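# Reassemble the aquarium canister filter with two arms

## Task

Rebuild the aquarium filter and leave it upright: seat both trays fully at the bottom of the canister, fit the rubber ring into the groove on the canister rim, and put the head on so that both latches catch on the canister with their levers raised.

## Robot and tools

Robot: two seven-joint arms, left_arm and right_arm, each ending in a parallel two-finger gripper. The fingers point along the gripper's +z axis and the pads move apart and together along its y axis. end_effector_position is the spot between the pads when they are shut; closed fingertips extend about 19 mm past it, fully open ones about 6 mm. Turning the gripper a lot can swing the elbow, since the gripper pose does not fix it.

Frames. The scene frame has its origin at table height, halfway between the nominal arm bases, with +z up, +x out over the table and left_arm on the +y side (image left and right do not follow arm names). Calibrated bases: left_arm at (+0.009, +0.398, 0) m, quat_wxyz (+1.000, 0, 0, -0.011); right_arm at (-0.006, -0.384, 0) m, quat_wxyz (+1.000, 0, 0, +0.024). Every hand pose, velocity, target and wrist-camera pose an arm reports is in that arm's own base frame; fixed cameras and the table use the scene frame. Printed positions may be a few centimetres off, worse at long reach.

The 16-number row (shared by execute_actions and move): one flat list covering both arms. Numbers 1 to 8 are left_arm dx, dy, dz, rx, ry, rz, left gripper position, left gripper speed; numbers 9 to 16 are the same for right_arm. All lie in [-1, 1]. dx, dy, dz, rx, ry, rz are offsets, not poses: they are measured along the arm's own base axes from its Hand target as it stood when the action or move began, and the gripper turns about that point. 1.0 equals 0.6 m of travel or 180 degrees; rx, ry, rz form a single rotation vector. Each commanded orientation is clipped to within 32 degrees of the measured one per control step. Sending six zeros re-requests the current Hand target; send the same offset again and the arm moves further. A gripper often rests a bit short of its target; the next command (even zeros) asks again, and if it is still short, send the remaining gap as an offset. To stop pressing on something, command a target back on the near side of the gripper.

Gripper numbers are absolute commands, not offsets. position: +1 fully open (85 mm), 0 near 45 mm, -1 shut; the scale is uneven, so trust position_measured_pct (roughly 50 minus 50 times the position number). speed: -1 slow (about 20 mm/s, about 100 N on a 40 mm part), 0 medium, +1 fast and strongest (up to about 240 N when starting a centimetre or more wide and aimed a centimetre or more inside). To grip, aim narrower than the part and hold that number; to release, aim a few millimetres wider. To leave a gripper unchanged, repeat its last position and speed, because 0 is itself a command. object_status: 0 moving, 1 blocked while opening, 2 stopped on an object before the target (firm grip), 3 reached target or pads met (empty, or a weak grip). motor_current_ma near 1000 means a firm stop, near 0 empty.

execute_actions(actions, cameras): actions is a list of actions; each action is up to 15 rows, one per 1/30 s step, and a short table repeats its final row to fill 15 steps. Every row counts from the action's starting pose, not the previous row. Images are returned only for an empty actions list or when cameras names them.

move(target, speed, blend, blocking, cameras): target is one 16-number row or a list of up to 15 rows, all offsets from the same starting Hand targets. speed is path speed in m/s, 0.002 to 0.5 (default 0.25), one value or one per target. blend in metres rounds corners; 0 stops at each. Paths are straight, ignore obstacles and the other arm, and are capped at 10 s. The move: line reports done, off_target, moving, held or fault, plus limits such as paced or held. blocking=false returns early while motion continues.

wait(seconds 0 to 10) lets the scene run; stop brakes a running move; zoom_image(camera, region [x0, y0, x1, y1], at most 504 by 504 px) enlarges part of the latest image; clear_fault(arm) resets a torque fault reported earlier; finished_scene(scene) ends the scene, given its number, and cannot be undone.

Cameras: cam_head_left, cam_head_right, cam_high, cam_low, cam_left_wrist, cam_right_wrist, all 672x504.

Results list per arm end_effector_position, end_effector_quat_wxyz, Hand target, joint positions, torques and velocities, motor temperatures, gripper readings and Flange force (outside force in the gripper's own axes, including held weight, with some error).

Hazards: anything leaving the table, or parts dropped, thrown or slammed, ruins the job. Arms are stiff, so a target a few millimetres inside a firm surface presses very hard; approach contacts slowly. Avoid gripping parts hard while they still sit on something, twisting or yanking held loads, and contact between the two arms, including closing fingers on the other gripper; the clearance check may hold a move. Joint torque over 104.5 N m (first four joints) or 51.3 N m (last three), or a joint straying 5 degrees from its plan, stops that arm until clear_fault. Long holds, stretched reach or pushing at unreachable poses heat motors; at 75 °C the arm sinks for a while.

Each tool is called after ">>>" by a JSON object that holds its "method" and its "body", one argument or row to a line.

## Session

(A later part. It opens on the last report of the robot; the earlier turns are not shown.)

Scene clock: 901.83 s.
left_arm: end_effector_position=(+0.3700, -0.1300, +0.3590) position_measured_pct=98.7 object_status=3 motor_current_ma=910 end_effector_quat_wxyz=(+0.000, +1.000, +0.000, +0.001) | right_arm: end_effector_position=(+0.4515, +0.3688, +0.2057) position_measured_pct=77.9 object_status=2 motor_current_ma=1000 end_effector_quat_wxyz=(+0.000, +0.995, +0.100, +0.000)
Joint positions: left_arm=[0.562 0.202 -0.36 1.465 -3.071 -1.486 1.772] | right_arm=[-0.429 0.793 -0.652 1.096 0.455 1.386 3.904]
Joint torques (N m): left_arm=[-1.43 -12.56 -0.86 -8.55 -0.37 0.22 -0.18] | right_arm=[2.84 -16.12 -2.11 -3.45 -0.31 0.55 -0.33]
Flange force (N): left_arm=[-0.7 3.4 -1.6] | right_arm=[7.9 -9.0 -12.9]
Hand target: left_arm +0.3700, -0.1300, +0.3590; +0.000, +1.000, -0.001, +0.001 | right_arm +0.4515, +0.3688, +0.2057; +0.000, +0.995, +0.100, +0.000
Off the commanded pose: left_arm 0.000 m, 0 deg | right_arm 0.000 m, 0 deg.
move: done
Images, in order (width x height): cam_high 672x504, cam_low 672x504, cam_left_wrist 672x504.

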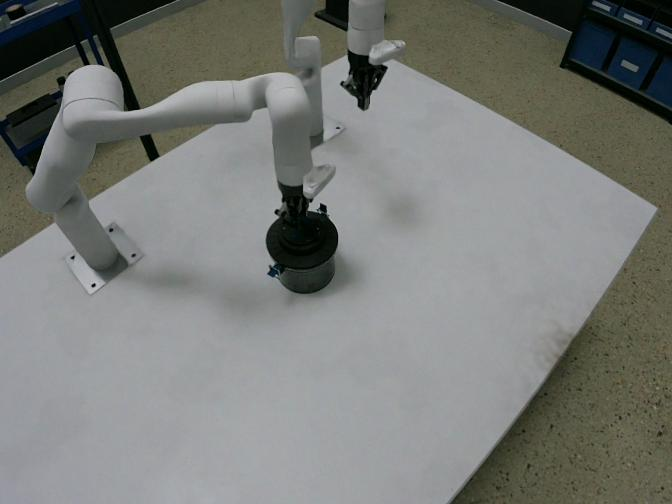

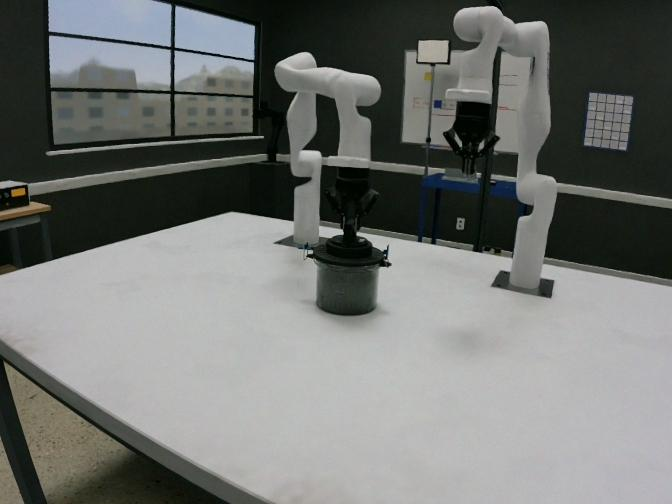

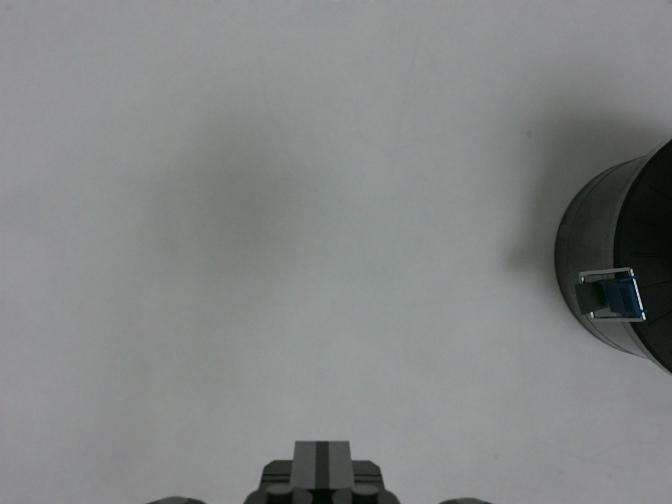

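>>> {"method": "zoom_image", "body": {
  "camera": "cam_left_wrist",
  "region": [550, 240, 670, 340]
}}

>>> {"method": "move", "body": {
  "target": [
    [0,0,0,0,0,0,-1,0,0,0,0.0012,0,0,0,-1,-1],
    [0,0,0,0,0,0,-1,0,0,0,0.0013,0,0,0,-0.15,-1],
    [0,0,0,0,0,0,-1,0,0,0,0.2,0,0,0,-0.15,-1]
  ],
  "speed": 0.06,
  "cameras": ["cam_right_wrist","cam_low"]
}}

Scaled by 4.200.

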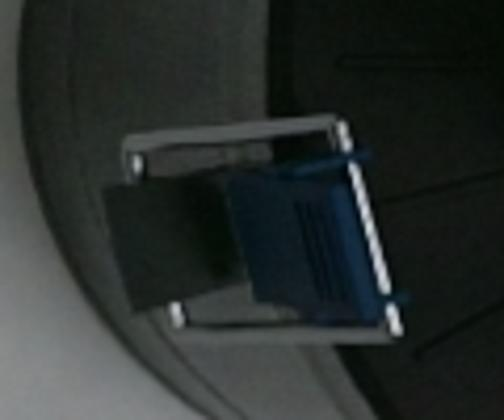

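Scene clock: 908.73 s.
left_arm: end_effector_position=(+0.3700, -0.1300, +0.3590) position_measured_pct=98.7 object_status=3 motor_current_ma=910 end_effector_quat_wxyz=(+0.000, +1.000, -0.001, +0.001) | right_arm: end_effector_position=(+0.4515, +0.3688, +0.3257) position_measured_pct=57.6 object_status=3 motor_current_ma=0 end_effector_quat_wxyz=(+0.000, +0.995, +0.100, +0.000)
Joint positions: left_arm=[0.562 0.202 -0.36 1.464 -3.071 -1.486 1.772] | right_arm=[-0.494 0.746 -0.654 0.769 0.431 1.724 3.978]
Joint torques (N m): left_arm=[-1.36 -12.61 -0.89 -8.5 -0.38 0.23 -0.17] | right_arm=[1.28 -21.04 -2.78 -6.58 -0.07 0.11 -0.32]
Flange force (N): left_arm=[-0.3 3.3 -1.7] | right_arm=[7.9 -6.0 -6.8]
Hand target: left_arm +0.3700, -0.1300, +0.3590; +0.000, +1.000, -0.001, +0.001 | right_arm +0.4515, +0.3688, +0.3257; +0.000, +0.995, +0.100, +0.000
Off the commanded pose: left_arm 0.000 m, 0 deg | right_arm 0.000 m, 0 deg.
move: done
Images, in order (width x height): cam_low 672x504, cam_right_wrist 672x504.

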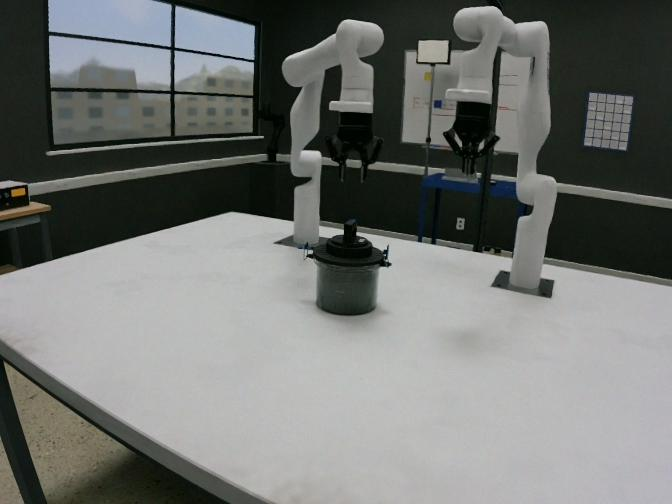

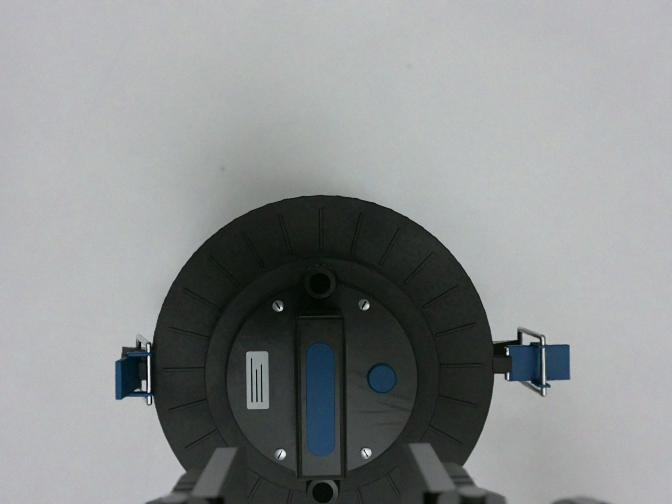

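>>> {"method": "move", "body": {
  "target": [
    [0,0,0,0,0,0,-0.15,-1,-0.0858,-0.398,0.0405,0,0,0,-1,0],
    [0,0,0,0,0,0,-0.15,-1,-0.0858,-0.398,0.0405,0.489,0.1048,0.0035,-1,0]
  ],
  "speed": 0.25,
  "cameras": ["cam_right_wrist"]
}}

Scene clock: 923.10 s.
left_arm: end_effector_position=(+0.3700, -0.1300, +0.3590) position_measured_pct=57.6 object_status=3 motor_current_ma=0 end_effector_quat_wxyz=(+0.000, +1.000, -0.001, +0.001) | right_arm: end_effector_position=(+0.4000, +0.1300, +0.3500) position_measured_pct=98.7 object_status=3 motor_current_ma=1000 end_effector_quat_wxyz=(+0.703, -0.703, -0.076, +0.078)
Joint positions: left_arm=[0.562 0.202 -0.36 1.464 -3.071 -1.486 1.772] | right_arm=[0.841 0.966 -0.932 1.637 -0.773 1.426 5.272]
Joint torques (N m): left_arm=[-1.37 -12.55 -0.85 -8.55 -0.34 0.27 -0.2] | right_arm=[1.28 -15.87 -7.29 -2.35 -2.53 1.73 -0.27]
Flange force (N): left_arm=[-0.6 3.3 -1.7] | right_arm=[6.3 -1.1 -1.3]
Hand target: left_arm +0.3700, -0.1300, +0.3590; +0.000, +1.000, -0.001, +0.001 | right_arm +0.4000, +0.1300, +0.3500; +0.703, -0.703, -0.076, +0.078
Off the commanded pose: left_arm 0.000 m, 0 deg | right_arm 0.000 m, 0 deg.
move: done
Images, in order (width x height): cam_right_wrist 672x504.

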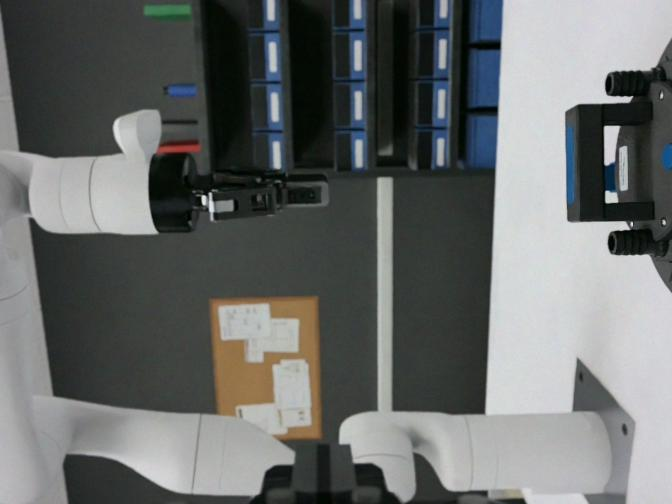

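>>> {"method": "move", "body": {
  "target": [0.1042,-0.425,-0.0983,0,0,0.08,-0.15,-1,0,0,0,0,0,0,-1,0],
  "speed": 0.2,
  "cameras": ["cam_left_wrist"]
}}

>>> {"method": "zoom_image", "body": {
  "camera": "cam_left_wrist",
  "region": [100, 150, 600, 500]
}}

Scene clock: 927.90 s.
left_arm: end_effector_position=(+0.4325, -0.3850, +0.3000) position_measured_pct=57.6 object_status=3 motor_current_ma=0 end_effector_quat_wxyz=(+0.000, +0.992, +0.125, +0.001) | right_arm: end_effector_position=(+0.4000, +0.1300, +0.3500) position_measured_pct=98.7 object_status=3 motor_current_ma=1000 end_effector_quat_wxyz=(+0.703, -0.703, -0.076, +0.078)
Joint positions: left_arm=[0.803 0.688 -0.278 0.89 -2.968 -1.581 2.41] | right_arm=[0.841 0.966 -0.932 1.637 -0.773 1.426 5.272]
Joint torques (N m): left_arm=[-1.45 -21.38 -1.35 -8.5 -0.41 0.22 -0.18] | right_arm=[1.29 -15.96 -7.31 -2.35 -2.51 1.75 -0.27]
Flange force (N): left_arm=[-1.9 2.2 -1.3] | right_arm=[6.4 -0.9 -1.2]
Hand target: left_arm +0.4325, -0.3850, +0.3000; +0.000, +0.992, +0.125, +0.001 | right_arm +0.4000, +0.1300, +0.3500; +0.703, -0.703, -0.076, +0.078
Off the commanded pose: left_arm 0.000 m, 0 deg | right_arm 0.000 m, 0 deg.
move: done
Images, in order (width x height): cam_left_wrist 672x504.

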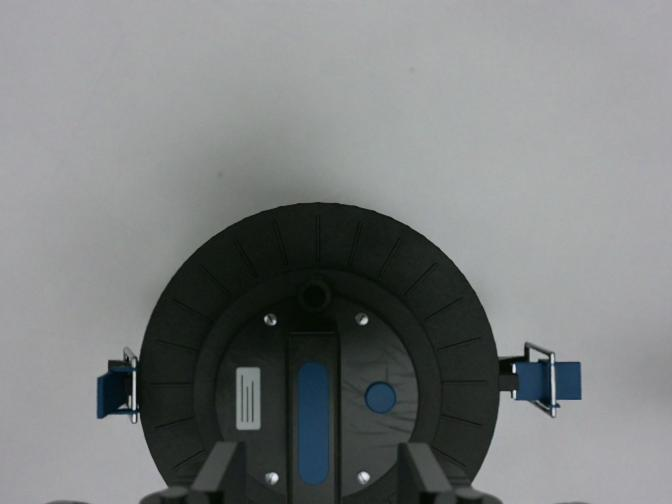

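Scaled by 1.008.

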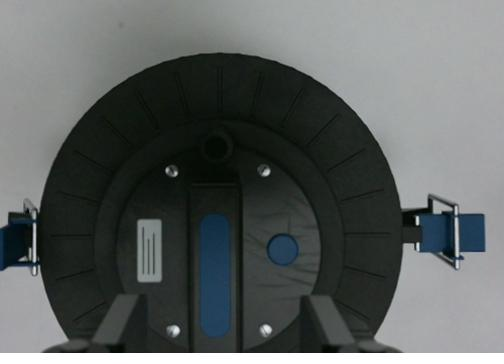

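>>> {"method": "move", "body": {
  "target": [-0.0006,0.0025,-0.125,0,0,0,-0.15,-1,0,0,0,0,0,0,-1,0],
  "speed": 0.1,
  "cameras": ["cam_left_wrist"]
}}

>>> {"method": "zoom_image", "body": {
  "camera": "cam_left_wrist",
  "region": [150, 200, 500, 504]
}}

Scene clock: 934.27 s.
left_arm: end_effector_position=(+0.4322, -0.3835, +0.2249) position_measured_pct=57.6 object_status=3 motor_current_ma=0 end_effector_quat_wxyz=(+0.000, +0.992, +0.125, +0.001) | right_arm: end_effector_position=(+0.4000, +0.1300, +0.3500) position_measured_pct=98.7 object_status=3 motor_current_ma=1000 end_effector_quat_wxyz=(+0.703, -0.703, -0.076, +0.078)
Joint positions: left_arm=[0.819 0.711 -0.28 1.091 -2.957 -1.361 2.387] | right_arm=[0.841 0.966 -0.932 1.637 -0.773 1.426 5.272]
Joint torques (N m): left_arm=[-1.42 -21.64 -1.55 -8.21 -0.39 0.19 -0.17] | right_arm=[1.29 -15.95 -7.32 -2.36 -2.49 1.76 -0.27]
Flange force (N): left_arm=[-1.4 2.8 -1.2] | right_arm=[6.4 -0.9 -1.2]
Hand target: left_arm +0.4322, -0.3835, +0.2250; +0.000, +0.992, +0.125, +0.001 | right_arm +0.4000, +0.1300, +0.3500; +0.703, -0.703, -0.076, +0.078
Off the commanded pose: left_arm 0.000 m, 0 deg | right_arm 0.000 m, 0 deg.
move: done
Images, in order (width x height): cam_left_wrist 672x504.

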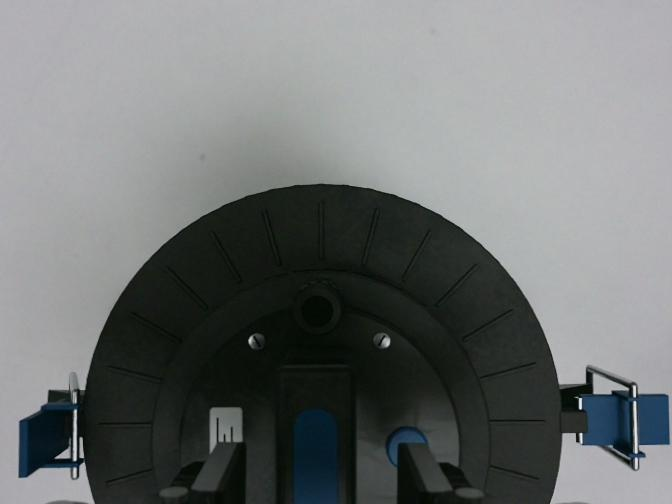

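Scaled by 1.440.

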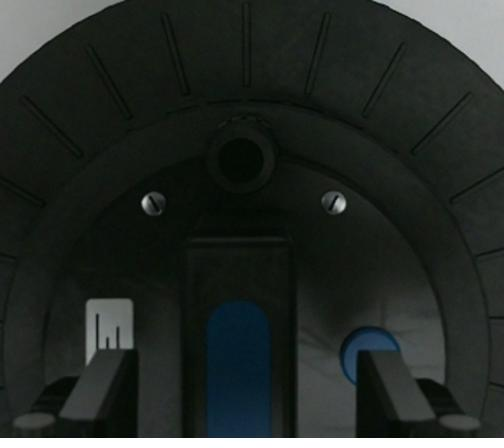

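>>> {"method": "move", "body": {
  "target": [
    [-0.0006,0.0023,-0.0342,0,0,0,-0.15,-1,0,0,0,0,0,0,-1,0],
    [-0.0006,0.0023,-0.0342,0,0,0,-1,-1,0,0,0,0,0,0,-1,0]
  ],
  "speed": 0.05,
  "cameras": ["cam_left_wrist"]
}}

Scene clock: 941.90 s.
left_arm: end_effector_position=(+0.4318, -0.3822, +0.2045) position_measured_pct=77.9 object_status=0 motor_current_ma=1000 end_effector_quat_wxyz=(+0.000, +0.992, +0.125, +0.001) | right_arm: end_effector_position=(+0.4000, +0.1300, +0.3500) position_measured_pct=98.7 object_status=3 motor_current_ma=1000 end_effector_quat_wxyz=(+0.703, -0.703, -0.076, +0.078)
Joint positions: left_arm=[0.821 0.722 -0.28 1.139 -2.953 -1.304 2.38] | right_arm=[0.841 0.966 -0.932 1.637 -0.773 1.426 5.272]
Joint torques (N m): left_arm=[-1.38 -20.51 -1.61 -7.16 -0.87 -0.34 -0.43] | right_arm=[1.3 -15.93 -7.33 -2.36 -2.49 1.73 -0.25]
Flange force (N): left_arm=[-1.4 3.6 -2.3] | right_arm=[6.4 -1.0 -1.3]
Hand target: left_arm +0.4318, -0.3821, +0.2045; +0.000, +0.992, +0.125, +0.001 | right_arm +0.4000, +0.1300, +0.3500; +0.703, -0.703, -0.076, +0.078
Off the commanded pose: left_arm 0.000 m, 0 deg | right_arm 0.000 m, 0 deg.
move: done
Images, in order (width x height): cam_left_wrist 672x504.

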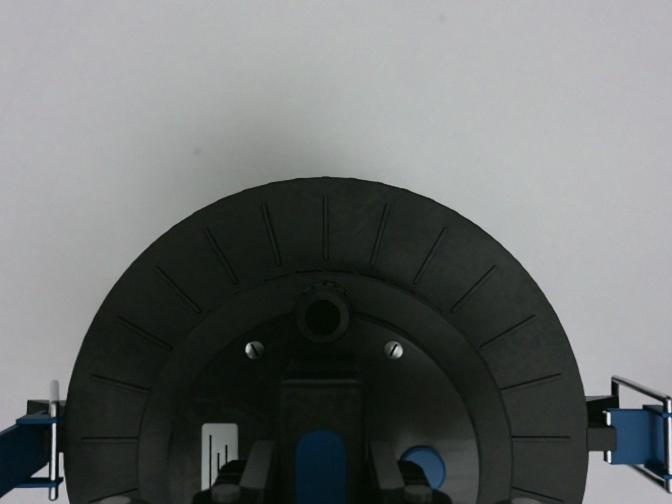

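>>> {"method": "move", "body": {
  "target": [0,0,-0.0022,0,0,0,-1,-1,0,0,0,0,0,0,-1,0],
  "speed": 0.02
}}

Scene clock: 943.83 s.
left_arm: end_effector_position=(+0.4318, -0.3821, +0.2032) position_measured_pct=77.9 object_status=2 motor_current_ma=1000 end_effector_quat_wxyz=(+0.000, +0.992, +0.125, +0.001) | right_arm: end_effector_position=(+0.4000, +0.1300, +0.3500) position_measured_pct=98.7 object_status=3 motor_current_ma=1000 end_effector_quat_wxyz=(+0.703, -0.703, -0.076, +0.078)
Joint positions: left_arm=[0.821 0.723 -0.28 1.141 -2.952 -1.3 2.379] | right_arm=[0.841 0.966 -0.932 1.637 -0.773 1.426 5.272]
Joint torques (N m): left_arm=[-2.02 -10.6 -1.31 -3.52 -0.83 1.11 -0.46] | right_arm=[1.28 -15.98 -7.35 -2.35 -2.51 1.75 -0.28]
Flange force (N): left_arm=[-4.6 0.8 -20.4] | right_arm=[6.4 -0.8 -1.3]
Hand target: left_arm +0.4318, -0.3821, +0.2032; +0.000, +0.992, +0.125, +0.001 | right_arm +0.4000, +0.1300, +0.3500; +0.703, -0.703, -0.076, +0.078
Off the commanded pose: left_arm 0.000 m, 0 deg | right_arm 0.000 m, 0 deg.
move: done

>>> {"method": "move", "body": {
  "target": [
    [0,0,0,0,0,0,-1,-1,0.1783,-0.0117,-0.1667,0,0,0,-1,0],
    [0,0,0,0,0,0,-1,-1,0.1603,0.04,-0.3867,0,0,0,-1,0]
  ],
  "speed": 0.12,
  "cameras": ["cam_right_wrist","cam_low","cam_head_right"]
}}

>>> {"method": "zoom_image", "body": {
  "camera": "cam_right_wrist",
  "region": [200, 254, 450, 504]
}}

Scene clock: 950.73 s.
left_arm: end_effector_position=(+0.4318, -0.3821, +0.2032) position_measured_pct=77.9 object_status=2 motor_current_ma=1000 end_effector_quat_wxyz=(+0.000, +0.992, +0.125, +0.001) | right_arm: end_effector_position=(+0.4962, +0.1540, +0.1180) position_measured_pct=98.7 object_status=3 motor_current_ma=1000 end_effector_quat_wxyz=(+0.703, -0.703, -0.076, +0.078)
Joint positions: left_arm=[0.821 0.723 -0.28 1.141 -2.952 -1.3 2.379] | right_arm=[0.579 1.475 -0.77 1.198 -0.59 1.423 5.401]
Joint torques (N m): left_arm=[-1.97 -10.48 -1.19 -3.44 -0.88 1.08 -0.43] | right_arm=[1.23 -20.76 -7.97 -0.16 -2.29 2.06 -0.25]
Flange force (N): left_arm=[-4.5 0.7 -20.6] | right_arm=[7.2 0.9 -1.9]
Hand target: left_arm +0.4318, -0.3821, +0.2032; +0.000, +0.992, +0.125, +0.001 | right_arm +0.4962, +0.1540, +0.1180; +0.703, -0.703, -0.076, +0.078
Off the commanded pose: left_arm 0.000 m, 0 deg | right_arm 0.000 m, 0 deg.
move: done
Images, in order (width x height): cam_head_right 672x504, cam_low 672x504, cam_right_wrist 672x504.

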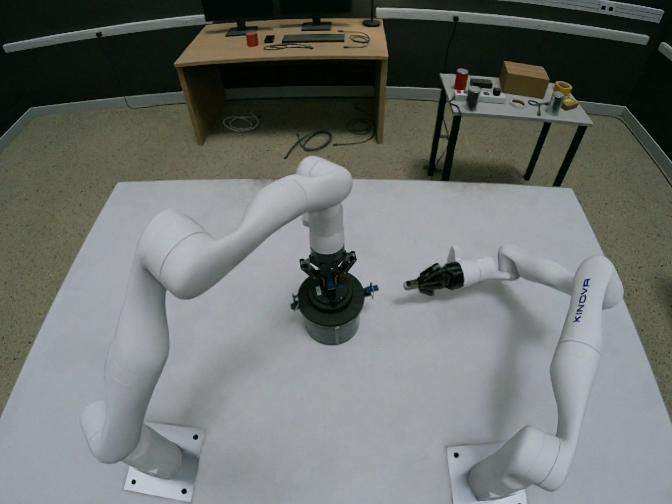

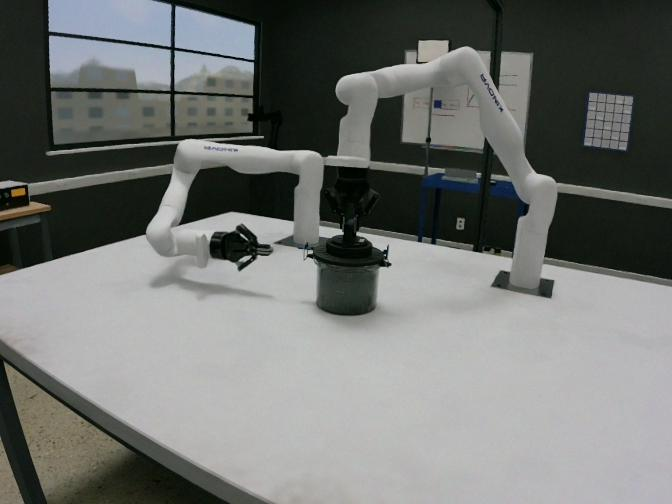

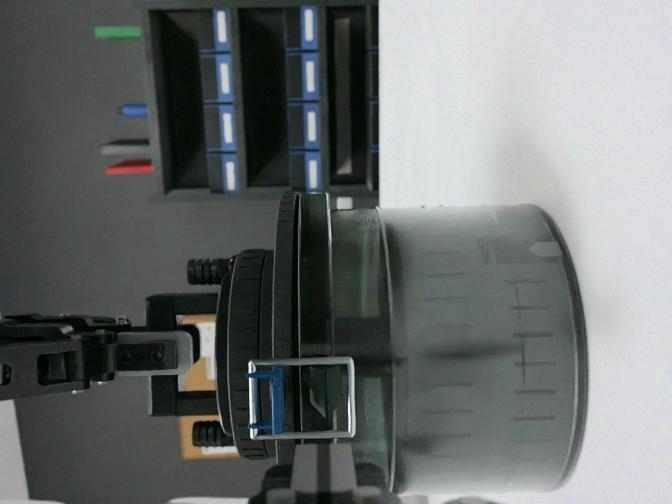

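Scaled by 2.016.

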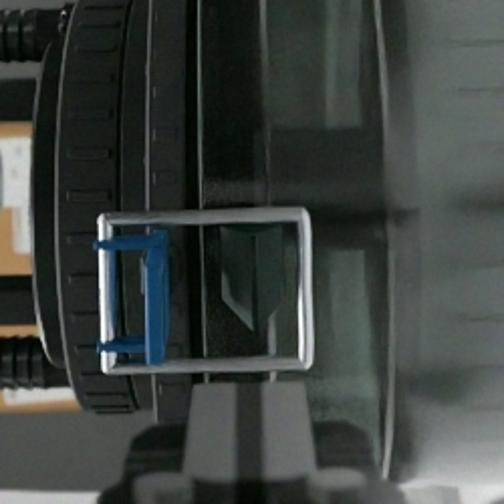

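>>> {"method": "move", "body": {
  "target": [
    [0,0,0,0,0,0,-1,-1,-0.012,0.0867,0,0,0,0,-1,0],
    [0,0,0,0,0,0,-1,-1,-0.0208,0.1265,0.0017,0,0,0,-1,0]
  ],
  "speed": 0.04,
  "cameras": ["cam_right_wrist","cam_low","cam_high"]
}}

>>> {"method": "zoom_image", "body": {
  "camera": "cam_right_wrist",
  "region": [200, 254, 450, 504]
}}

>>> {"method": "zoom_image", "body": {
  "camera": "cam_low",
  "region": [260, 210, 360, 310]
}}

>>> {"method": "zoom_image", "body": {
  "camera": "cam_high",
  "region": [220, 210, 320, 310]
}}

Scene clock: 960.13 s.
left_arm: end_effector_position=(+0.4318, -0.3821, +0.2032) position_measured_pct=77.9 object_status=2 motor_current_ma=1000 end_effector_quat_wxyz=(+0.000, +0.992, +0.125, +0.001) | right_arm: end_effector_position=(+0.4837, +0.2299, +0.1190) position_measured_pct=98.7 object_status=3 motor_current_ma=1000 end_effector_quat_wxyz=(+0.703, -0.703, -0.076, +0.078)
Joint positions: left_arm=[0.821 0.723 -0.28 1.141 -2.952 -1.3 2.379] | right_arm=[0.503 1.468 -0.814 1.32 -0.641 1.245 5.447]
Joint torques (N m): left_arm=[-1.99 -10.52 -1.2 -3.47 -0.84 1.09 -0.44] | right_arm=[1.28 -20 -8.62 0.35 -2.13 2.17 -0.27]
Flange force (N): left_arm=[-4.6 0.7 -20.5] | right_arm=[7.2 1.0 -0.8]
Hand target: left_arm +0.4318, -0.3821, +0.2032; +0.000, +0.992, +0.125, +0.001 | right_arm +0.4837, +0.2299, +0.1190; +0.703, -0.703, -0.076, +0.078
Off the commanded pose: left_arm 0.000 m, 0 deg | right_arm 0.000 m, 0 deg.
move: done
Images, in order (width x height): cam_high 672x504, cam_low 672x504, cam_right_wrist 672x504.

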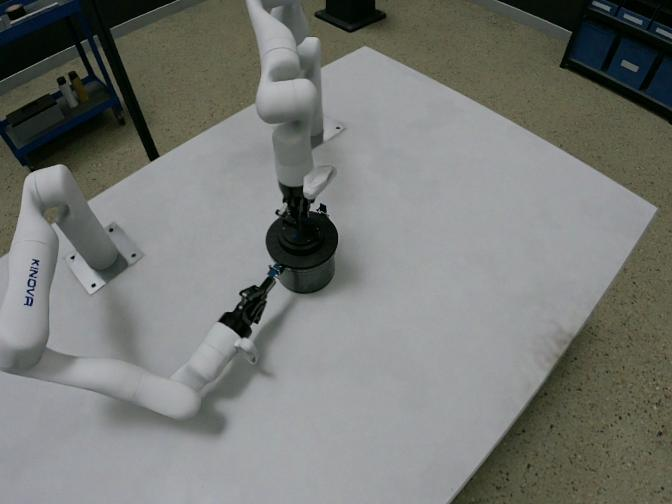

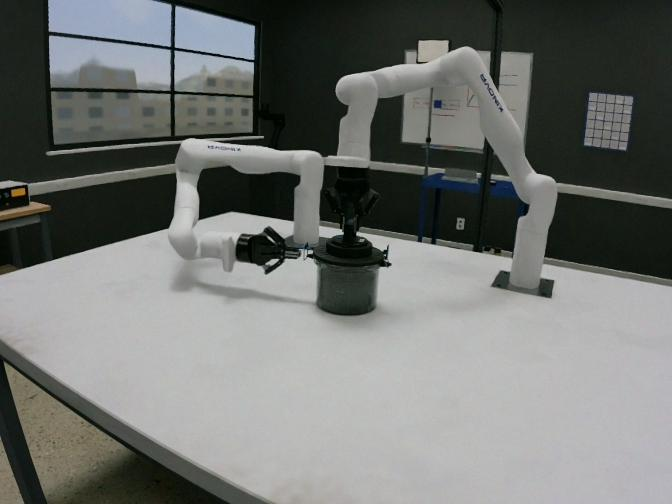

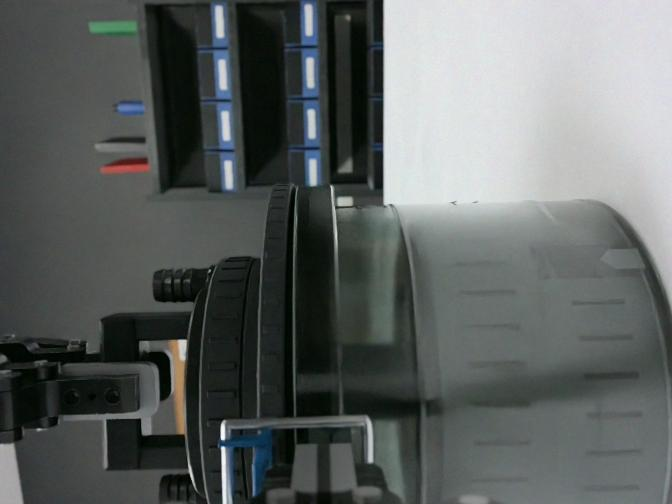

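Scaled by 2.016.

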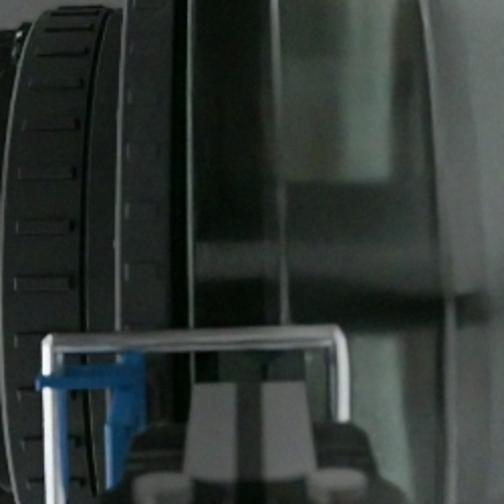

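Scaled by 5.040 from the camera's 672x504 image, which has a finer 960x720 frame.

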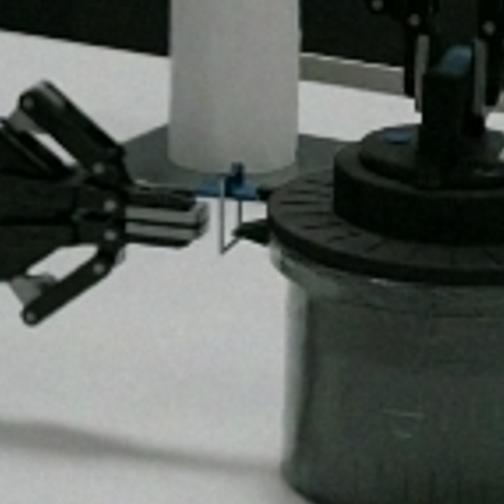

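Scaled by 5.040 from the camera's 672x504 image, which has a finer 960x720 frame.

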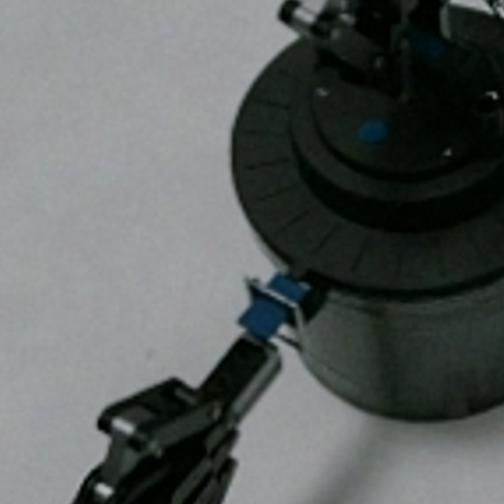

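>>> {"method": "move", "body": {
  "target": [
    [0,0,0,0,0,0,-1,-1,-0.0007,0.0033,0.0017,0,0,0,-1,0],
    [0,0,0,0,0,0,-1,-1,-0.0015,0.0068,0.0255,0,0,0,-1,0]
  ],
  "speed": 0.02,
  "cameras": ["cam_right_wrist","cam_low"]
}}

>>> {"method": "zoom_image", "body": {
  "camera": "cam_low",
  "region": [260, 210, 360, 310]
}}

Scene clock: 967.43 s.
left_arm: end_effector_position=(+0.4318, -0.3821, +0.2032) position_measured_pct=77.9 object_status=2 motor_current_ma=1000 end_effector_quat_wxyz=(+0.000, +0.992, +0.125, +0.001) | right_arm: end_effector_position=(+0.4828, +0.2340, +0.1343) position_measured_pct=98.7 object_status=3 motor_current_ma=1000 end_effector_quat_wxyz=(+0.703, -0.703, -0.076, +0.078)
Joint positions: left_arm=[0.821 0.723 -0.28 1.141 -2.952 -1.3 2.379] | right_arm=[0.504 1.439 -0.825 1.345 -0.654 1.232 5.436]
Joint torques (N m): left_arm=[-1.87 -10.04 -1.15 -3.31 -0.86 1.12 -0.46] | right_arm=[1.24 -20.12 -9.13 0.22 -2.33 2.35 -0.28]
Flange force (N): left_arm=[-4.6 0.4 -21.3] | right_arm=[7.0 1.7 -0.7]
Hand target: left_arm +0.4318, -0.3821, +0.2032; +0.000, +0.992, +0.125, +0.001 | right_arm +0.4828, +0.2340, +0.1343; +0.703, -0.703, -0.076, +0.078
Off the commanded pose: left_arm 0.000 m, 0 deg | right_arm 0.000 m, 0 deg.
move: done
Images, in order (width x height): cam_low 672x504, cam_right_wrist 672x504.

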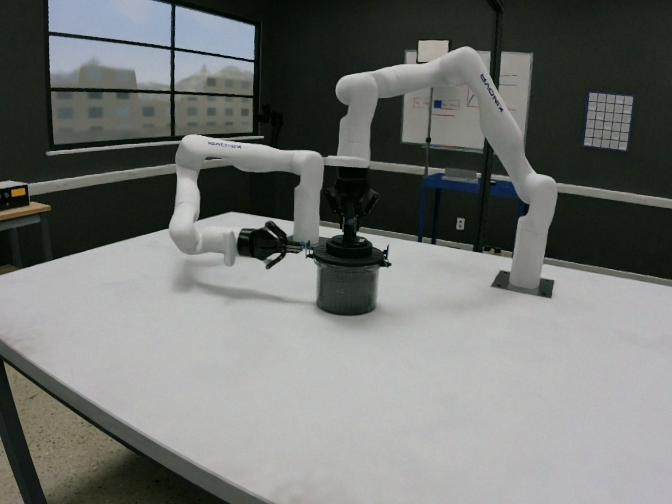

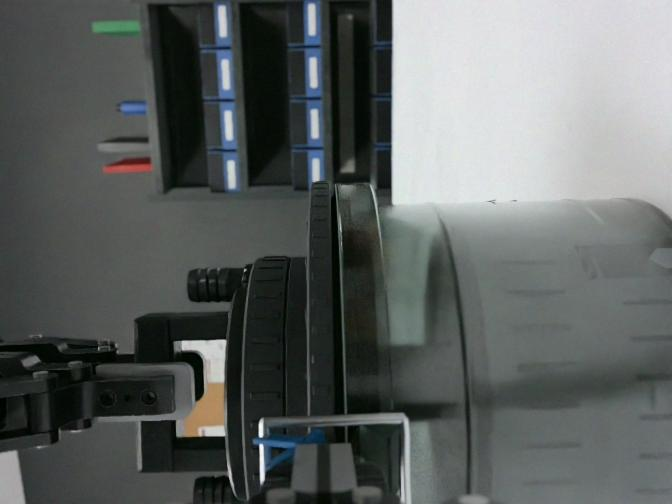

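Scaled by 5.040 from the camera's 672x504 image, which has a finer 960x720 frame.

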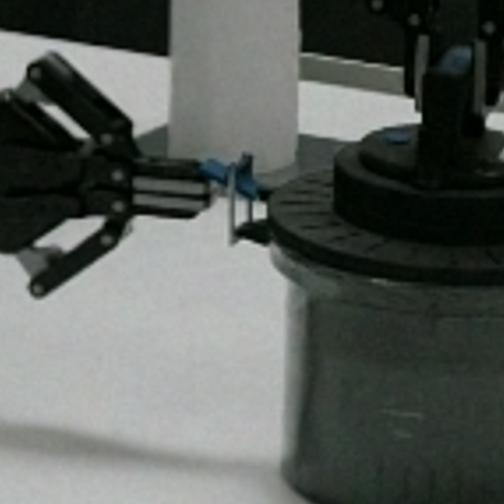

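>>> {"method": "move", "body": {
  "target": [
    [0,0,0,0,0,0,-1,-1,-0.0019,0.0086,0.0115,0,0,0,-1,0],
    [0,0,0,0,0,0,-1,-1,-0.0044,0.0198,0.0205,0,0,0,-1,0]
  ],
  "speed": 0.02,
  "cameras": ["cam_right_wrist","cam_low"]
}}

>>> {"method": "zoom_image", "body": {
  "camera": "cam_low",
  "region": [260, 210, 360, 310]
}}

Scene clock: 972.60 s.
left_arm: end_effector_position=(+0.4318, -0.3821, +0.2031) position_measured_pct=77.9 object_status=2 motor_current_ma=1000 end_effector_quat_wxyz=(+0.000, +0.992, +0.125, +0.001) | right_arm: end_effector_position=(+0.4802, +0.2458, +0.1466) position_measured_pct=98.7 object_status=3 motor_current_ma=1000 end_effector_quat_wxyz=(+0.703, -0.703, -0.076, +0.078)
Joint positions: left_arm=[0.821 0.723 -0.28 1.141 -2.952 -1.3 2.379] | right_arm=[0.496 1.416 -0.84 1.375 -0.672 1.202 5.432]
Joint torques (N m): left_arm=[0.04 -16.24 0.35 -7.4 0.84 2.19 -0.23] | right_arm=[-2.79 -21.39 -14.05 2.11 -3.94 3.93 -0.25]
Flange force (N): left_arm=[-2.4 -3.1 -12.3] | right_arm=[7.1 8.8 -8.2]
Hand target: left_arm +0.4318, -0.3821, +0.2032; +0.000, +0.992, +0.125, +0.001 | right_arm +0.4801, +0.2459, +0.1466; +0.703, -0.703, -0.076, +0.078
Off the commanded pose: left_arm 0.000 m, 0 deg | right_arm 0.000 m, 0 deg.
move: done
Images, in order (width x height): cam_low 672x504, cam_right_wrist 672x504.

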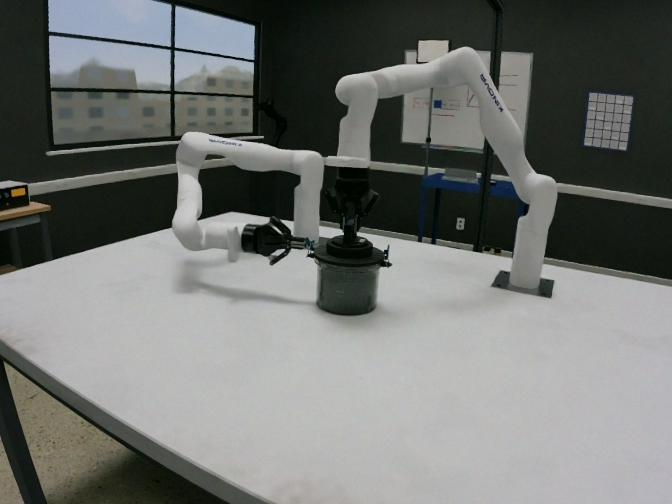

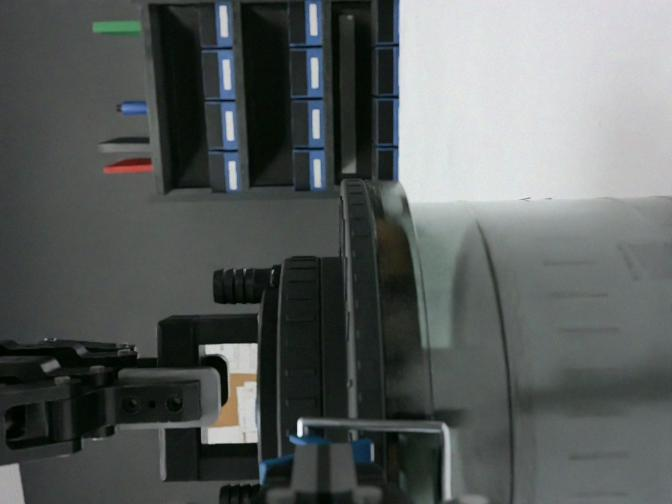

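Scaled by 5.040 from the camera's 672x504 image, which has a finer 960x720 frame.

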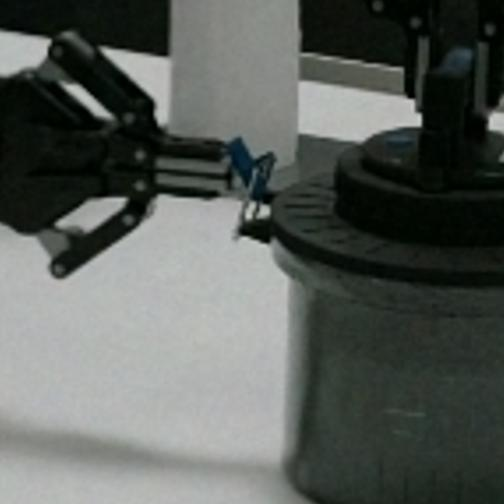

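>>> {"method": "zoom_image", "body": {
  "camera": "cam_right_wrist",
  "region": [250, 380, 470, 504]
}}

>>> {"method": "zoom_image", "body": {
  "camera": "cam_low",
  "region": [295, 230, 325, 265]
}}

Scaled by 2.291.

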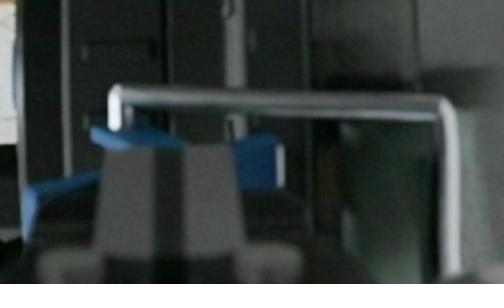

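Scaled by 14.400 from the camera's 672x504 image, which has a finer 960x720 frame.

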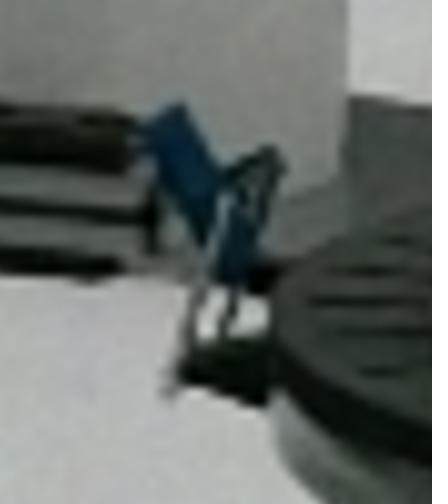

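>>> {"method": "wait", "body": {
  "seconds": 0.1,
  "cameras": ["cam_left_wrist"]
}}

>>> {"method": "zoom_image", "body": {
  "camera": "cam_left_wrist",
  "region": [552, 360, 672, 480]
}}

>>> {"method": "zoom_image", "body": {
  "camera": "cam_left_wrist",
  "region": [0, 360, 120, 504]
}}

Scene clock: 989.10 s.
left_arm: end_effector_position=(+0.4318, -0.3821, +0.2031) position_measured_pct=77.9 object_status=2 motor_current_ma=1000 end_effector_quat_wxyz=(+0.000, +0.992, +0.125, +0.001) | right_arm: end_effector_position=(+0.4801, +0.2459, +0.1466) position_measured_pct=98.7 object_status=3 motor_current_ma=1000 end_effector_quat_wxyz=(+0.703, -0.703, -0.076, +0.078)
Joint positions: left_arm=[0.821 0.723 -0.28 1.141 -2.952 -1.3 2.379] | right_arm=[0.496 1.416 -0.84 1.375 -0.672 1.202 5.432]
Joint torques (N m): left_arm=[0.04 -16.27 0.33 -7.42 0.89 2.17 -0.24] | right_arm=[-2.71 -21.42 -14.05 2.09 -3.96 3.97 -0.22]
Flange force (N): left_arm=[-2.5 -3.1 -12.2] | right_arm=[7.2 8.8 -8.0]
Hand target: left_arm +0.4318, -0.3821, +0.2031; +0.000, +0.992, +0.125, +0.001 | right_arm +0.4801, +0.2459, +0.1466; +0.703, -0.703, -0.076, +0.078
Tool commands: left_gripper/position=-1.0 left_gripper/speed=-1.0 right_gripper/position=-1.0 right_gripper/speed=+0.0
Off the commanded pose: left_arm 0.000 m, 0 deg | right_arm 0.000 m, 0 deg.
wait: 0.10 s; at rest from the start
Images, in order (width x height): cam_left_wrist 672x504.

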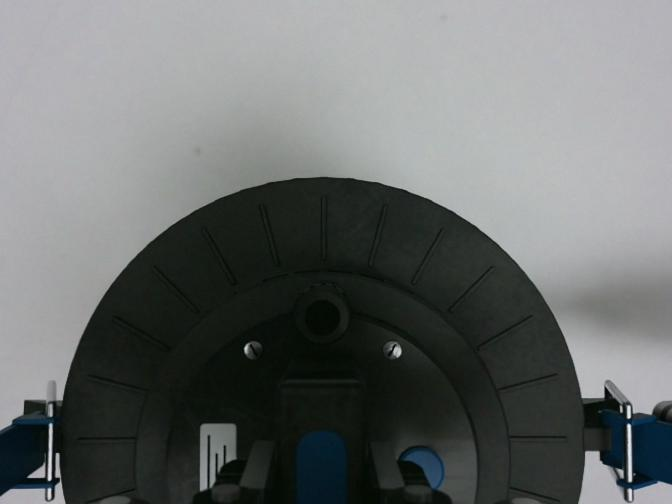

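Scaled by 4.200.

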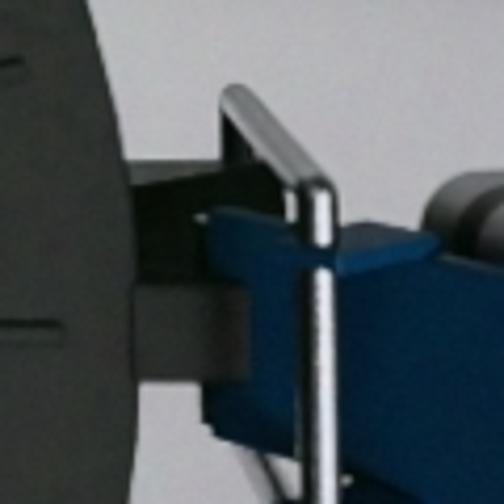

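Scaled by 3.500.

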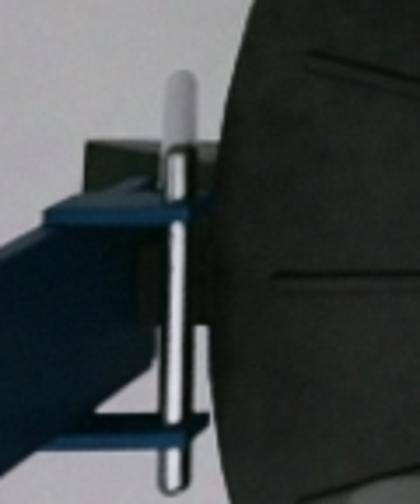

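>>> {"method": "move", "body": {
  "target": [
    [0,0,0,0,0,0,-1,-1,-0.002,0.0092,0.0023,0,0,0,-1,0],
    [0,0,0,0,0,0,-1,-1,-0.004,0.018,0.0065,0,0,0,-1,0]
  ],
  "speed": 0.02,
  "cameras": ["cam_left_wrist","cam_low"]
}}

>>> {"method": "zoom_image", "body": {
  "camera": "cam_left_wrist",
  "region": [552, 360, 672, 480]
}}

>>> {"method": "zoom_image", "body": {
  "camera": "cam_low",
  "region": [260, 210, 360, 310]
}}

Scene clock: 995.13 s.
left_arm: end_effector_position=(+0.4318, -0.3822, +0.2032) position_measured_pct=77.9 object_status=2 motor_current_ma=1000 end_effector_quat_wxyz=(+0.000, +0.992, +0.125, +0.001) | right_arm: end_effector_position=(+0.4777, +0.2567, +0.1505) position_measured_pct=98.7 object_status=3 motor_current_ma=1000 end_effector_quat_wxyz=(+0.703, -0.703, -0.076, +0.078)
Joint positions: left_arm=[0.821 0.723 -0.28 1.141 -2.952 -1.3 2.379] | right_arm=[0.485 1.409 -0.85 1.394 -0.683 1.177 5.436]
Joint torques (N m): left_arm=[-0.57 -20.38 -0.4 -7.41 0.56 0.57 -0.26] | right_arm=[-0.33 -19.32 -9.43 0.37 -2.23 1.82 -0.26]
Flange force (N): left_arm=[0.2 2.8 -4.8] | right_arm=[5.9 0.3 -3.7]
Hand target: left_arm +0.4318, -0.3821, +0.2032; +0.000, +0.992, +0.125, +0.001 | right_arm +0.4778, +0.2567, +0.1505; +0.703, -0.703, -0.076, +0.078
Off the commanded pose: left_arm 0.000 m, 0 deg | right_arm 0.000 m, 0 deg.
move: done
Images, in order (width x height): cam_low 672x504, cam_left_wrist 672x504.

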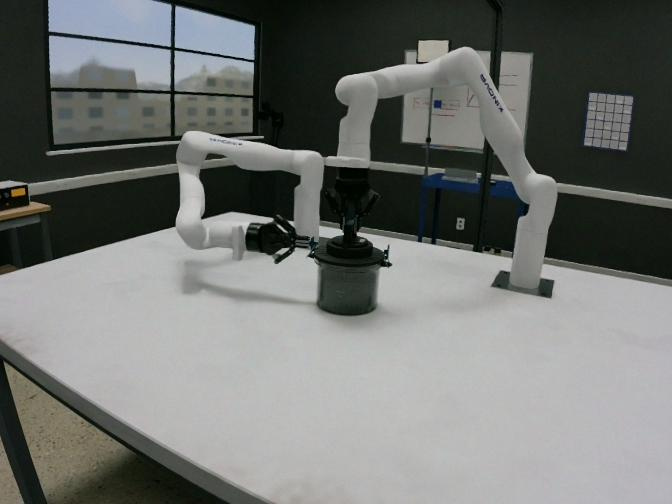

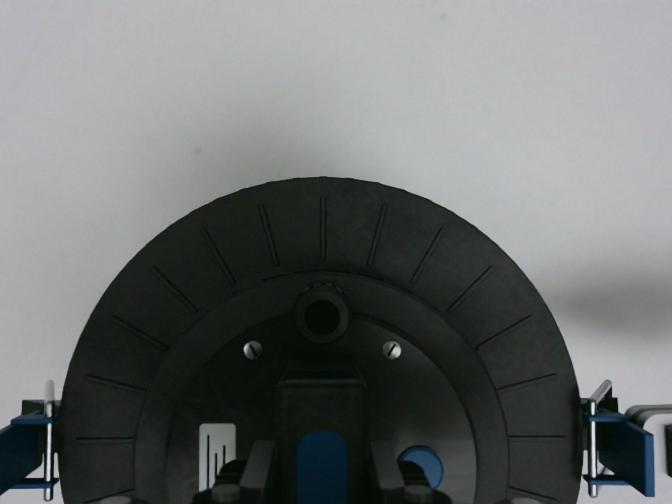

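Scaled by 4.200.

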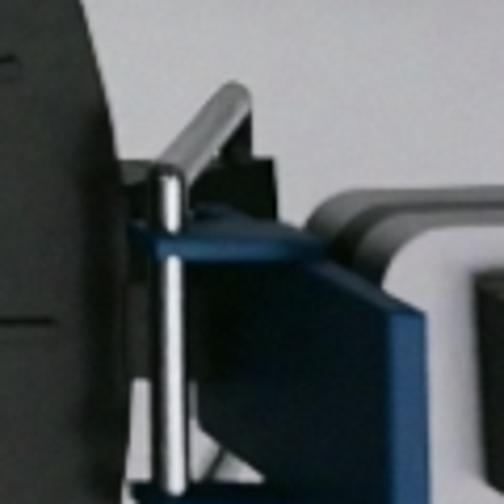

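Scaled by 5.040 from the camera's 672x504 image, which has a finer 960x720 frame.

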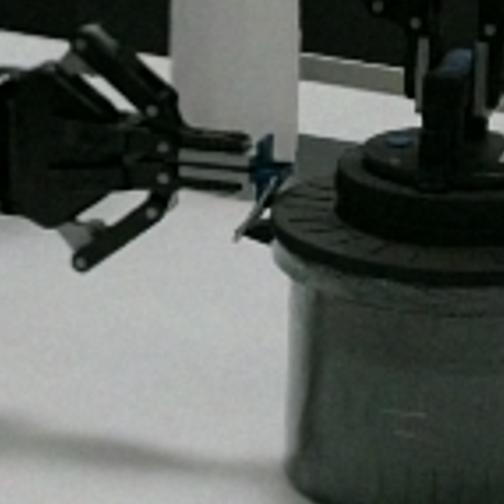

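>>> {"method": "move", "body": {
  "target": [0,0,0,0,0,0,-1,-1,-0.0009,0.0041,0.0017,0,0,0,-1,0],
  "speed": 0.02
}}

>>> {"method": "move", "body": {
  "target": [0,0,0,0,0,0,-1,-1,-0.0005,0.0024,0.0008,0,0,0,-1,0],
  "speed": 0.02,
  "cameras": ["cam_left_wrist","cam_low"]
}}

>>> {"method": "zoom_image", "body": {
  "camera": "cam_low",
  "region": [260, 210, 360, 310]
}}

Scene clock: 1000.17 s.
left_arm: end_effector_position=(+0.4318, -0.3820, +0.2032) position_measured_pct=77.9 object_status=2 motor_current_ma=1000 end_effector_quat_wxyz=(+0.000, +0.992, +0.125, +0.001) | right_arm: end_effector_position=(+0.4772, +0.2591, +0.1515) position_measured_pct=98.7 object_status=3 motor_current_ma=1000 end_effector_quat_wxyz=(+0.703, -0.703, -0.076, +0.078)
Joint positions: left_arm=[0.821 0.723 -0.28 1.141 -2.952 -1.3 2.379] | right_arm=[0.482 1.407 -0.852 1.398 -0.686 1.171 5.437]
Joint torques (N m): left_arm=[2.82 -18.19 2.69 -11.15 2.75 4.52 -0.23] | right_arm=[-9.52 -19.65 -15.94 5.03 -3.55 3.8 -0.22]
Flange force (N): left_arm=[-2.5 -11.7 -10.7] | right_arm=[7.4 7.2 -20.7]
Hand target: left_arm +0.4318, -0.3821, +0.2032; +0.000, +0.992, +0.125, +0.001 | right_arm +0.4772, +0.2591, +0.1515; +0.703, -0.703, -0.076, +0.078
Off the commanded pose: left_arm 0.000 m, 0 deg | right_arm 0.000 m, 0 deg.
move: done

Scene clock: 1000.87 s.
left_arm: end_effector_position=(+0.4318, -0.3821, +0.2031) position_measured_pct=77.9 object_status=2 motor_current_ma=1000 end_effector_quat_wxyz=(+0.000, +0.992, +0.125, +0.001) | right_arm: end_effector_position=(+0.4769, +0.2606, +0.1520) position_measured_pct=98.7 object_status=3 motor_current_ma=1000 end_effector_quat_wxyz=(+0.703, -0.703, -0.076, +0.078)
Joint positions: left_arm=[0.821 0.723 -0.28 1.141 -2.952 -1.3 2.379] | right_arm=[0.481 1.407 -0.853 1.4 -0.687 1.168 5.437]
Joint torques (N m): left_arm=[5.71 -17.37 5.28 -13.73 4.52 6.9 -0.2] | right_arm=[-14.41 -20.3 -20.08 7.38 -4.65 5.16 -0.23]
Flange force (N): left_arm=[-3.0 -21.5 -13.4] | right_arm=[7.5 12.3 -29.6]
Hand target: left_arm +0.4318, -0.3821, +0.2032; +0.000, +0.992, +0.125, +0.001 | right_arm +0.4769, +0.2606, +0.1520; +0.703, -0.703, -0.076, +0.078
Off the commanded pose: left_arm 0.000 m, 0 deg | right_arm 0.000 m, 0 deg.
move: done
Images, in order (width x height): cam_low 672x504, cam_left_wrist 672x504.

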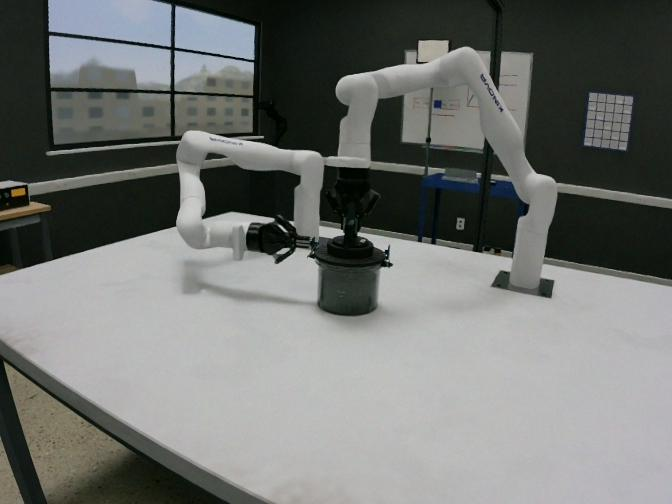

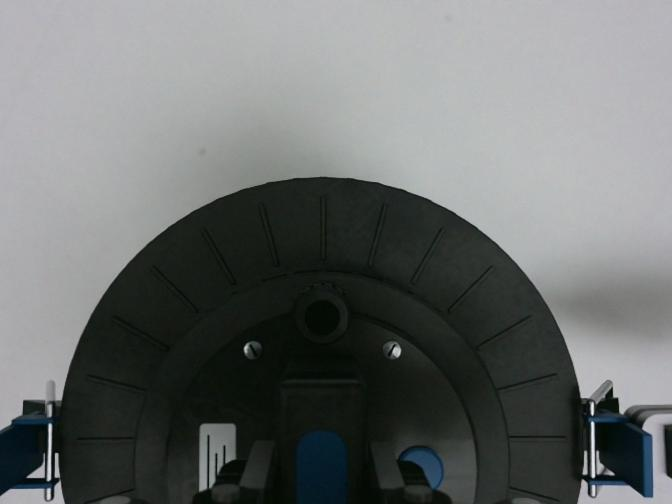

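Scaled by 5.040 from the camera's 672x504 image, which has a finer 960x720 frame.

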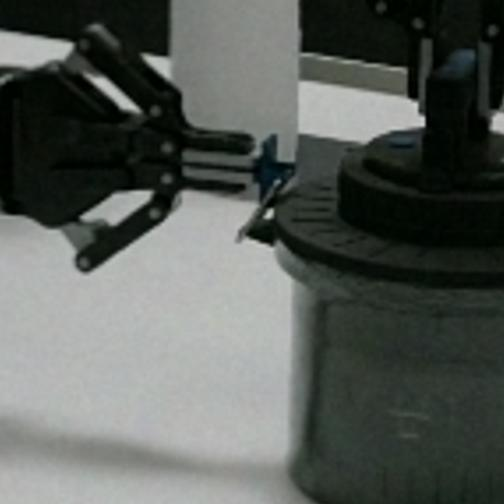

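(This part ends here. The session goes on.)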